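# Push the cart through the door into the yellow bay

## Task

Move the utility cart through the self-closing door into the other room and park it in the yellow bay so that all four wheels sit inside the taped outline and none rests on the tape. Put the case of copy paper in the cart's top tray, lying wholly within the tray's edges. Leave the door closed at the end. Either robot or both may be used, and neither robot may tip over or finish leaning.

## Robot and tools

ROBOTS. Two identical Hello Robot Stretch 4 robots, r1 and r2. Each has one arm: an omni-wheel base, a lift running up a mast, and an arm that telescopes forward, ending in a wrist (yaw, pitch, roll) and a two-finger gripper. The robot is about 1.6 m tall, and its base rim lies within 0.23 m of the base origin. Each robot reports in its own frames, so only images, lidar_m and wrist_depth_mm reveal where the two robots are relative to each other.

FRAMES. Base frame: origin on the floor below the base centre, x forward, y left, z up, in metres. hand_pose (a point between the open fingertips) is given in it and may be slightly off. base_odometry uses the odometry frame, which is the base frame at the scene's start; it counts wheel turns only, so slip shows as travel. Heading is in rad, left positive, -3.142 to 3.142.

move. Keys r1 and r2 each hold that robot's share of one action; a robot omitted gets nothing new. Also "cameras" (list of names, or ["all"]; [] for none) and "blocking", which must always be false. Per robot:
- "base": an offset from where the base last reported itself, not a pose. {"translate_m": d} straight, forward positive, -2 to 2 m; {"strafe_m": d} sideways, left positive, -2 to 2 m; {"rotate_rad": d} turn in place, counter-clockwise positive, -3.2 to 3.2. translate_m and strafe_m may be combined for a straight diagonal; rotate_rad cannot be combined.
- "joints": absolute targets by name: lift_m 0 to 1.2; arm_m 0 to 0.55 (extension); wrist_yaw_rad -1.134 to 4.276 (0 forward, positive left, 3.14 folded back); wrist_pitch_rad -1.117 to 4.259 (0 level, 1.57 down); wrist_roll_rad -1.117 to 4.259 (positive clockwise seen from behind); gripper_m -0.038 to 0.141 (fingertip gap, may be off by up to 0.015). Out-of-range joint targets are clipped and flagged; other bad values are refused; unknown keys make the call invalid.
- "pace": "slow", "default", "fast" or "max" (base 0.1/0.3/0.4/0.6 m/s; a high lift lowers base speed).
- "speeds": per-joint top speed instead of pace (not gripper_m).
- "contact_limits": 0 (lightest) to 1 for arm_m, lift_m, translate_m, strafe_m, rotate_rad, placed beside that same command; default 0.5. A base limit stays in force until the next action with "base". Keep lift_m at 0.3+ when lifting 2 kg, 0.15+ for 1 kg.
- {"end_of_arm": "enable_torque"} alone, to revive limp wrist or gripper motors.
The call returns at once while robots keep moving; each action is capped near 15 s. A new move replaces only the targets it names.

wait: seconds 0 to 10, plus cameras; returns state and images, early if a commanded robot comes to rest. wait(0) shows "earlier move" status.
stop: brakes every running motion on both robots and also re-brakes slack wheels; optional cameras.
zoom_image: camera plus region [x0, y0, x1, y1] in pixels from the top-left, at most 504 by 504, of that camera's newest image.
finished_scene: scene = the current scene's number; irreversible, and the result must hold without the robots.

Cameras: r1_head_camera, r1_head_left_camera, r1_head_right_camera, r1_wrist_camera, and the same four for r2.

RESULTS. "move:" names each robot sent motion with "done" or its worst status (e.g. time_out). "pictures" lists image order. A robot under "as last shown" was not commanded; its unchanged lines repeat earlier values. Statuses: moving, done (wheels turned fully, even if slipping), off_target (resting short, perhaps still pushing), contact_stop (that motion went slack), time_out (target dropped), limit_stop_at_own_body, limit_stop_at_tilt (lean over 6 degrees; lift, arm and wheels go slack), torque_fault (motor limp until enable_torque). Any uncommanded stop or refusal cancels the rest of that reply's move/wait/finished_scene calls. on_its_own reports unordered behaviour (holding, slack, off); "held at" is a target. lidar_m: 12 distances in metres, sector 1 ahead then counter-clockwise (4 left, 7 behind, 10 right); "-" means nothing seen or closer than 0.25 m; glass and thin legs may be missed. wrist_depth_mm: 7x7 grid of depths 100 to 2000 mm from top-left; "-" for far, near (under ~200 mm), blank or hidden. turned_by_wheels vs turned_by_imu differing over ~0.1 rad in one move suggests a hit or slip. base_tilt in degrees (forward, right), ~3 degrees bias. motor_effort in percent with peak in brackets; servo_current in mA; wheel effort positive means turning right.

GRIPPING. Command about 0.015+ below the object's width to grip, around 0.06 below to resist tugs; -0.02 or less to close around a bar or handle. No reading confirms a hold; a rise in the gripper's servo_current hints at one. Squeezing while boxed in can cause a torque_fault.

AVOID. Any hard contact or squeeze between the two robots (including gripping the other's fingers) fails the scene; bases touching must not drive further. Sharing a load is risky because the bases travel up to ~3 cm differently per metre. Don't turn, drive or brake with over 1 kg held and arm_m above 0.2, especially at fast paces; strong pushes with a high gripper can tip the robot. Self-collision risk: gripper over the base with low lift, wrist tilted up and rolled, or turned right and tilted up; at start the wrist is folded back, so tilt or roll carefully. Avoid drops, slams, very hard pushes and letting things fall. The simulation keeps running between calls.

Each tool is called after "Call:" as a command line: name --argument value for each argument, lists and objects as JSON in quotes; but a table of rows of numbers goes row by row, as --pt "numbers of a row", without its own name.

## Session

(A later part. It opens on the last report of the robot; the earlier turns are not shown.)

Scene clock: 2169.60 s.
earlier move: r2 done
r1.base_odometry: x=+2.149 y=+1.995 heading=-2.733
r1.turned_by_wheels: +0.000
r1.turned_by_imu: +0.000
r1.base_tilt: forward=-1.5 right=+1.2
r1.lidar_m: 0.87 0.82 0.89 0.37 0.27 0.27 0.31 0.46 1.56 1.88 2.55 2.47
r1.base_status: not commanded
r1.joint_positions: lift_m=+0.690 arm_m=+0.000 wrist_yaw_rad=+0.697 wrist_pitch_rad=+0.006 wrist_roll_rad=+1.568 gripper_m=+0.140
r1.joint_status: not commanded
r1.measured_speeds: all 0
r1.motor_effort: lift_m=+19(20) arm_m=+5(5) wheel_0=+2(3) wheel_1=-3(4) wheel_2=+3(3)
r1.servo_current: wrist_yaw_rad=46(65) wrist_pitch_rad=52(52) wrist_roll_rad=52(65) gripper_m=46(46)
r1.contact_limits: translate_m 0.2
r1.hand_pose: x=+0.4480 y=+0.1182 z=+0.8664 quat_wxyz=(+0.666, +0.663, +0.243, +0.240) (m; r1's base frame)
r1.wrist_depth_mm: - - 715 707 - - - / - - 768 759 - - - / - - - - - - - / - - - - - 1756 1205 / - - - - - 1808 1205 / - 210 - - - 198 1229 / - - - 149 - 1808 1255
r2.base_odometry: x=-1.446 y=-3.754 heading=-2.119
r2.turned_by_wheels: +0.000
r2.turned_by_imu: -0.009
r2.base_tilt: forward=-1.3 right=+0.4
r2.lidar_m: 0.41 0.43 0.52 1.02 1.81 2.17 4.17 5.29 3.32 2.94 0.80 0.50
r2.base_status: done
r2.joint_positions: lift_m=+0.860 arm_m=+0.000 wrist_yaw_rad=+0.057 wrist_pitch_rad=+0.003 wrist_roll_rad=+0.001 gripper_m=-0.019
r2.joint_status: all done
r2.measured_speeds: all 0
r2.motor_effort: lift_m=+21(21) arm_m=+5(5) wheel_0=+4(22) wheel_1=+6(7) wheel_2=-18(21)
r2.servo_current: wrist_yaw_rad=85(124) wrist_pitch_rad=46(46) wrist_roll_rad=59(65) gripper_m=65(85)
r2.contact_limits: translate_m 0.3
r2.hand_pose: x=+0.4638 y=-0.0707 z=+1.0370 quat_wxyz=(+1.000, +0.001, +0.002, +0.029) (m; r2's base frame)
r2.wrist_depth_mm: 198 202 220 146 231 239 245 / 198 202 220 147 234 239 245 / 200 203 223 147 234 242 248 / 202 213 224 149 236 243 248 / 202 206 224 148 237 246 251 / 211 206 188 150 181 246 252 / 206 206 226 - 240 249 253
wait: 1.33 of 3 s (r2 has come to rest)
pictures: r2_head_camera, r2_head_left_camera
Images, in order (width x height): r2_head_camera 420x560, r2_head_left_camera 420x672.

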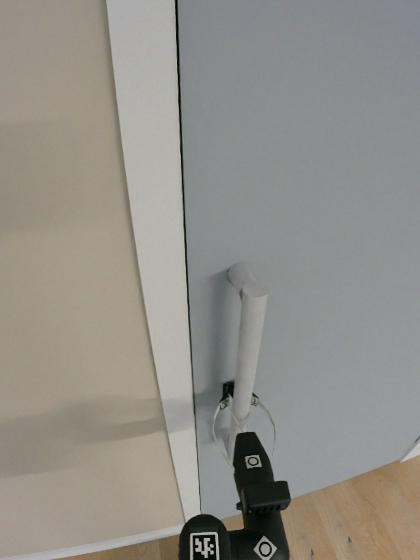

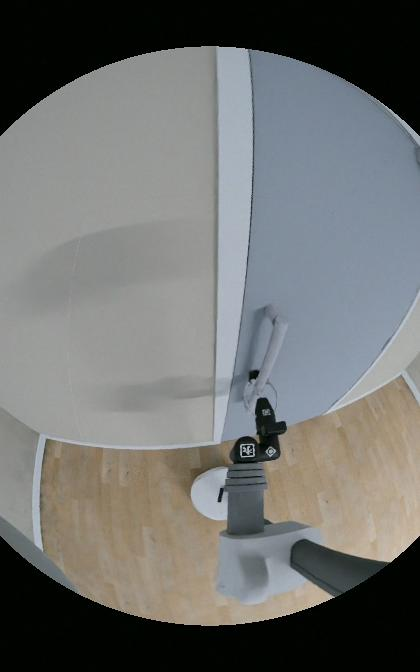

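Call:
move --blocking false --r2 '{"joints":{"gripper_m":0.14}}' --cameras '[]'

Call:
wait --seconds 3 --cameras '["r2_head_camera"]'

Call:
move --blocking false --r2 '{"base":{"translate_m":-0.25},"pace":"slow","contact_limits":{"translate_m":0.2}}' --cameras '[]'

Call:
wait --seconds 5 --cameras '["r2_head_camera","r1_head_camera"]'

Scene clock: 2175.63 s.
move: r2 moving
r1: as last shown
r1.base_tilt: forward=-1.6 right=+1.3
r1.lidar_m: 0.88 0.79 0.90 0.38 0.26 0.27 0.30 0.48 1.55 1.88 2.54 2.48
r1.motor_effort: lift_m=+20(20) arm_m=+5(5) wheel_0=+3(3) wheel_1=-3(3) wheel_2=+3(3)
r1.servo_current: wrist_yaw_rad=52(72) wrist_pitch_rad=52(59) wrist_roll_rad=52(65) gripper_m=39(46)
r1.contact_limits: translate_m 0.2
r1.wrist_depth_mm: - - 715 715 - - - / - - 778 750 - - - / - - - - - - - / - - - - - 1808 1205 / - - - - - 1808 1281 / - 210 - - - 196 1255 / - - - 149 - 1808 1255
r2.base_odometry: x=-1.446 y=-3.754 heading=-2.119
r2.turned_by_wheels: +0.000
r2.turned_by_imu: +0.002
r2.base_tilt: forward=-1.5 right=+0.5
r2.lidar_m: 0.39 0.42 0.52 1.03 1.79 2.20 4.20 5.28 3.31 2.95 0.76 0.46
r2.base_status: not commanded
r2.joint_positions: lift_m=+0.860 arm_m=+0.000 wrist_yaw_rad=+0.057 wrist_pitch_rad=+0.003 wrist_roll_rad=+0.001 gripper_m=+0.005
r2.joint_status: gripper_m moving
r2.measured_speeds: all 0
r2.motor_effort: lift_m=+21(21) arm_m=+5(5) wheel_0=+4(5) wheel_1=+6(6) wheel_2=-18(18)
r2.servo_current: wrist_yaw_rad=72(85) wrist_pitch_rad=39(46) wrist_roll_rad=46(59) gripper_m=98(111)
r2.contact_limits: translate_m 0.3
r2.hand_pose: x=+0.4638 y=-0.0707 z=+1.0370 quat_wxyz=(+1.000, +0.001, +0.002, +0.029) (m; r2's base frame)
r2.wrist_depth_mm: 201 205 222 150 236 242 248 / 202 205 224 150 236 243 249 / 204 206 225 151 238 245 251 / 205 208 226 152 239 246 252 / 206 210 229 152 239 247 253 / 214 210 189 153 240 249 254 / 208 208 230 - 243 252 257
pictures: none
No camera images: "cameras" was empty.

Scene clock: 2177.57 s.
earlier move: r2 done
r1.base_odometry: x=+2.149 y=+1.995 heading=-2.733
r1.turned_by_wheels: +0.000
r1.turned_by_imu: +0.000
r1.base_tilt: forward=-1.5 right=+1.3
r1.lidar_m: 0.89 0.80 0.90 0.36 0.28 0.25 0.29 0.46 1.57 1.87 2.56 2.49
r1.base_status: not commanded
r1.joint_positions: lift_m=+0.690 arm_m=+0.000 wrist_yaw_rad=+0.697 wrist_pitch_rad=+0.006 wrist_roll_rad=+1.568 gripper_m=+0.140
r1.joint_status: not commanded
r1.measured_speeds: all 0
r1.motor_effort: lift_m=+19(20) arm_m=+5(5) wheel_0=+2(3) wheel_1=-3(4) wheel_2=+3(3)
r1.servo_current: wrist_yaw_rad=65(72) wrist_pitch_rad=46(59) wrist_roll_rad=52(65) gripper_m=39(52)
r1.contact_limits: translate_m 0.2
r1.hand_pose: x=+0.4480 y=+0.1182 z=+0.8664 quat_wxyz=(+0.666, +0.663, +0.243, +0.240) (m; r1's base frame)
r1.wrist_depth_mm: - - 723 707 - - - / - - 768 732 - - - / - - - - - - - / - - - - - 1808 1182 / - - - - - 1756 1255 / - 210 - - - 197 1255 / - - - 150 - 1808 1281
r2.base_odometry: x=-1.446 y=-3.754 heading=-2.119
r2.turned_by_wheels: +0.000
r2.turned_by_imu: +0.002
r2.base_tilt: forward=-1.5 right=+0.5
r2.lidar_m: 0.38 0.43 0.53 1.04 1.81 2.17 4.19 5.28 3.29 2.95 0.80 0.47
r2.base_status: not commanded
r2.joint_positions: lift_m=+0.860 arm_m=+0.000 wrist_yaw_rad=+0.057 wrist_pitch_rad=+0.004 wrist_roll_rad=+0.001 gripper_m=+0.140
r2.joint_status: all done
r2.measured_speeds: all 0
r2.motor_effort: lift_m=+21(21) arm_m=+5(5) wheel_0=+4(5) wheel_1=+6(6) wheel_2=-18(18)
r2.servo_current: wrist_yaw_rad=72(85) wrist_pitch_rad=46(46) wrist_roll_rad=59(59) gripper_m=46(124)
r2.contact_limits: translate_m 0.3
r2.hand_pose: x=+0.4638 y=-0.0707 z=+1.0369 quat_wxyz=(+1.000, +0.001, +0.002, +0.029) (m; r2's base frame)
r2.wrist_depth_mm: 201 204 224 149 235 242 248 / 203 206 224 150 237 244 250 / 203 207 226 152 238 245 250 / 206 208 228 151 240 245 252 / 214 209 229 152 242 248 254 / 214 211 191 154 241 250 255 / 208 210 229 - 244 252 257
wait: 1.93 of 3 s (r2 has come to rest)
pictures: r2_head_camera
Images, in order (width x height): r2_head_camera 420x560.

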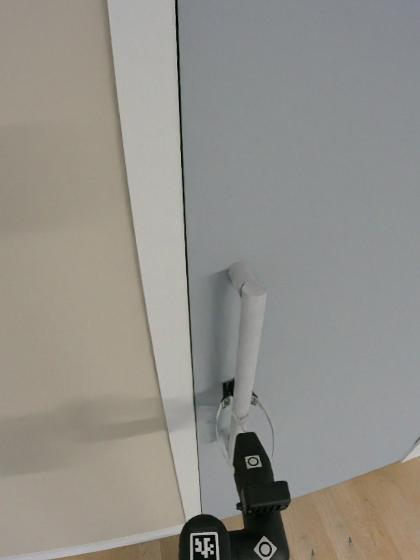

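Scene clock: 2178.07 s.
move: r2 moving
r1: as last shown
r1.base_tilt: forward=-1.6 right=+1.3
r1.lidar_m: 0.88 0.82 0.87 0.38 0.27 0.26 0.28 0.45 1.57 1.86 2.55 2.48
r1.motor_effort: lift_m=+19(20) arm_m=+5(5) wheel_0=+2(3) wheel_1=-3(3) wheel_2=+3(3)
r1.servo_current: wrist_yaw_rad=39(65) wrist_pitch_rad=52(52) wrist_roll_rad=52(72) gripper_m=46(46)
r1.contact_limits: translate_m 0.2
r1.wrist_depth_mm: - - 723 691 - - - / - - 768 750 - - - / - - - - - - - / - - - - - 1808 1182 / - - - - - 1863 1255 / - 210 - - - 197 1255 / - - - 149 - 1863 1255
r2.base_odometry: x=-1.440 y=-3.743 heading=-2.120
r2.turned_by_wheels: -0.001
r2.turned_by_imu: -0.008
r2.base_tilt: forward=-0.9 right=+0.2
r2.lidar_m: 0.40 0.42 0.54 1.05 1.81 2.19 4.16 5.32 3.30 2.96 0.79 0.49
r2.base_status: translate_m moving
r2.joint_positions: lift_m=+0.860 arm_m=+0.000 wrist_yaw_rad=+0.057 wrist_pitch_rad=+0.004 wrist_roll_rad=+0.001 gripper_m=+0.140
r2.joint_status: not commanded
r2.measured_speeds: translate_m=-0.048 strafe_m=+0.000 rotate_rad=+0.000 lift_m=+0.001 arm_m=+0.000 wrist_yaw_rad=+0.000 wrist_pitch_rad=+0.000 wrist_roll_rad=+0.000
r2.motor_effort: lift_m=+21(21) arm_m=+5(5) wheel_0=-4(9) wheel_1=-2(6) wheel_2=-6(17)
r2.servo_current: wrist_yaw_rad=78(78) wrist_pitch_rad=46(46) wrist_roll_rad=46(52) gripper_m=59(59)
r2.contact_limits: translate_m 0.2
r2.hand_pose: x=+0.4638 y=-0.0707 z=+1.0369 quat_wxyz=(+1.000, +0.001, +0.002, +0.029) (m; r2's base frame)
r2.wrist_depth_mm: 200 204 223 149 236 242 249 / 202 206 225 150 237 244 252 / 203 207 225 150 237 247 252 / 204 208 226 153 241 247 253 / 213 210 229 153 241 249 255 / 213 210 190 153 187 250 257 / 208 208 229 - 245 254 257
pictures: none
No camera images: "cameras" was empty.

Scene clock: 2181.37 s.
earlier move: r2 done
r1.base_odometry: x=+2.149 y=+1.995 heading=-2.733
r1.turned_by_wheels: +0.000
r1.turned_by_imu: +0.000
r1.base_tilt: forward=-1.6 right=+1.3
r1.lidar_m: 0.90 0.81 0.90 0.38 0.27 0.26 0.28 0.46 1.59 1.87 2.56 2.48
r1.base_status: not commanded
r1.joint_positions: lift_m=+0.690 arm_m=+0.000 wrist_yaw_rad=+0.697 wrist_pitch_rad=+0.006 wrist_roll_rad=+1.568 gripper_m=+0.140
r1.joint_status: not commanded
r1.measured_speeds: all 0
r1.motor_effort: lift_m=+20(20) arm_m=+5(5) wheel_0=+2(3) wheel_1=-3(4) wheel_2=+3(3)
r1.servo_current: wrist_yaw_rad=59(78) wrist_pitch_rad=52(59) wrist_roll_rad=39(72) gripper_m=33(52)
r1.contact_limits: translate_m 0.2
r1.hand_pose: x=+0.4480 y=+0.1182 z=+0.8664 quat_wxyz=(+0.666, +0.663, +0.243, +0.240) (m; r1's base frame)
r1.wrist_depth_mm: - - 715 707 - - - / - - 778 750 - - - / - - - - - - - / - - - - - 1808 1160 / - - - - - 1808 1281 / - 209 - - - 196 1281 / - - - 149 - 1863 1281
r2.base_odometry: x=-1.316 y=-3.541 heading=-2.119
r2.turned_by_wheels: +0.001
r2.turned_by_imu: -0.001
r2.base_tilt: forward=-0.7 right=+0.1
r2.lidar_m: 0.60 0.67 0.82 1.55 1.75 2.13 4.02 5.21 3.39 3.01 1.25 0.73
r2.base_status: done
r2.joint_positions: lift_m=+0.860 arm_m=+0.000 wrist_yaw_rad=+0.067 wrist_pitch_rad=+0.003 wrist_roll_rad=+0.001 gripper_m=+0.140
r2.joint_status: not commanded
r2.measured_speeds: all 0
r2.motor_effort: lift_m=+20(21) arm_m=+5(6) wheel_0=-4(12) wheel_1=-4(8) wheel_2=+6(17)
r2.servo_current: wrist_yaw_rad=52(91) wrist_pitch_rad=46(52) wrist_roll_rad=52(59) gripper_m=46(59)
r2.contact_limits: translate_m 0.2
r2.hand_pose: x=+0.4644 y=-0.0679 z=+1.0371 quat_wxyz=(+0.999, +0.001, +0.002, +0.034) (m; r2's base frame)
r2.wrist_depth_mm: 421 430 427 377 - - - / 424 430 433 377 - - - / 427 436 439 377 - - - / 430 436 436 382 - - - / 430 439 436 382 - - - / 433 436 439 160 187 183 - / 436 445 452 - - - -
wait: 3.30 of 5 s (r2 has come to rest)
pictures: r1_head_camera, r2_head_camera
Images, in order (width x height): r1_head_camera 420x560, r2_head_camera 420x560.

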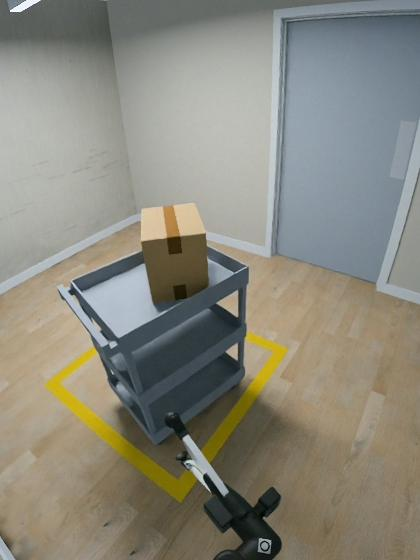

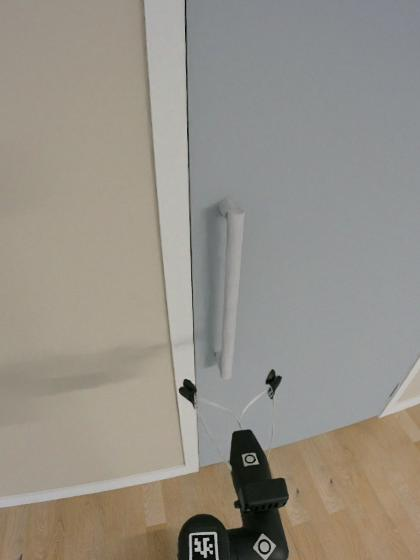

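Call:
zoom_image --camera "r1_head_camera" --region '[50, 190, 290, 450]'

Scaled by 1.938 from the camera's 420x560 image, which has a finer 600x800 frame.

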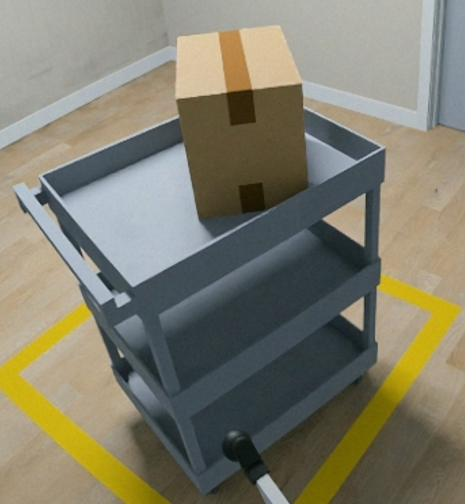

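Call:
finished_scene --scene 1

The scene is finished: the task was done.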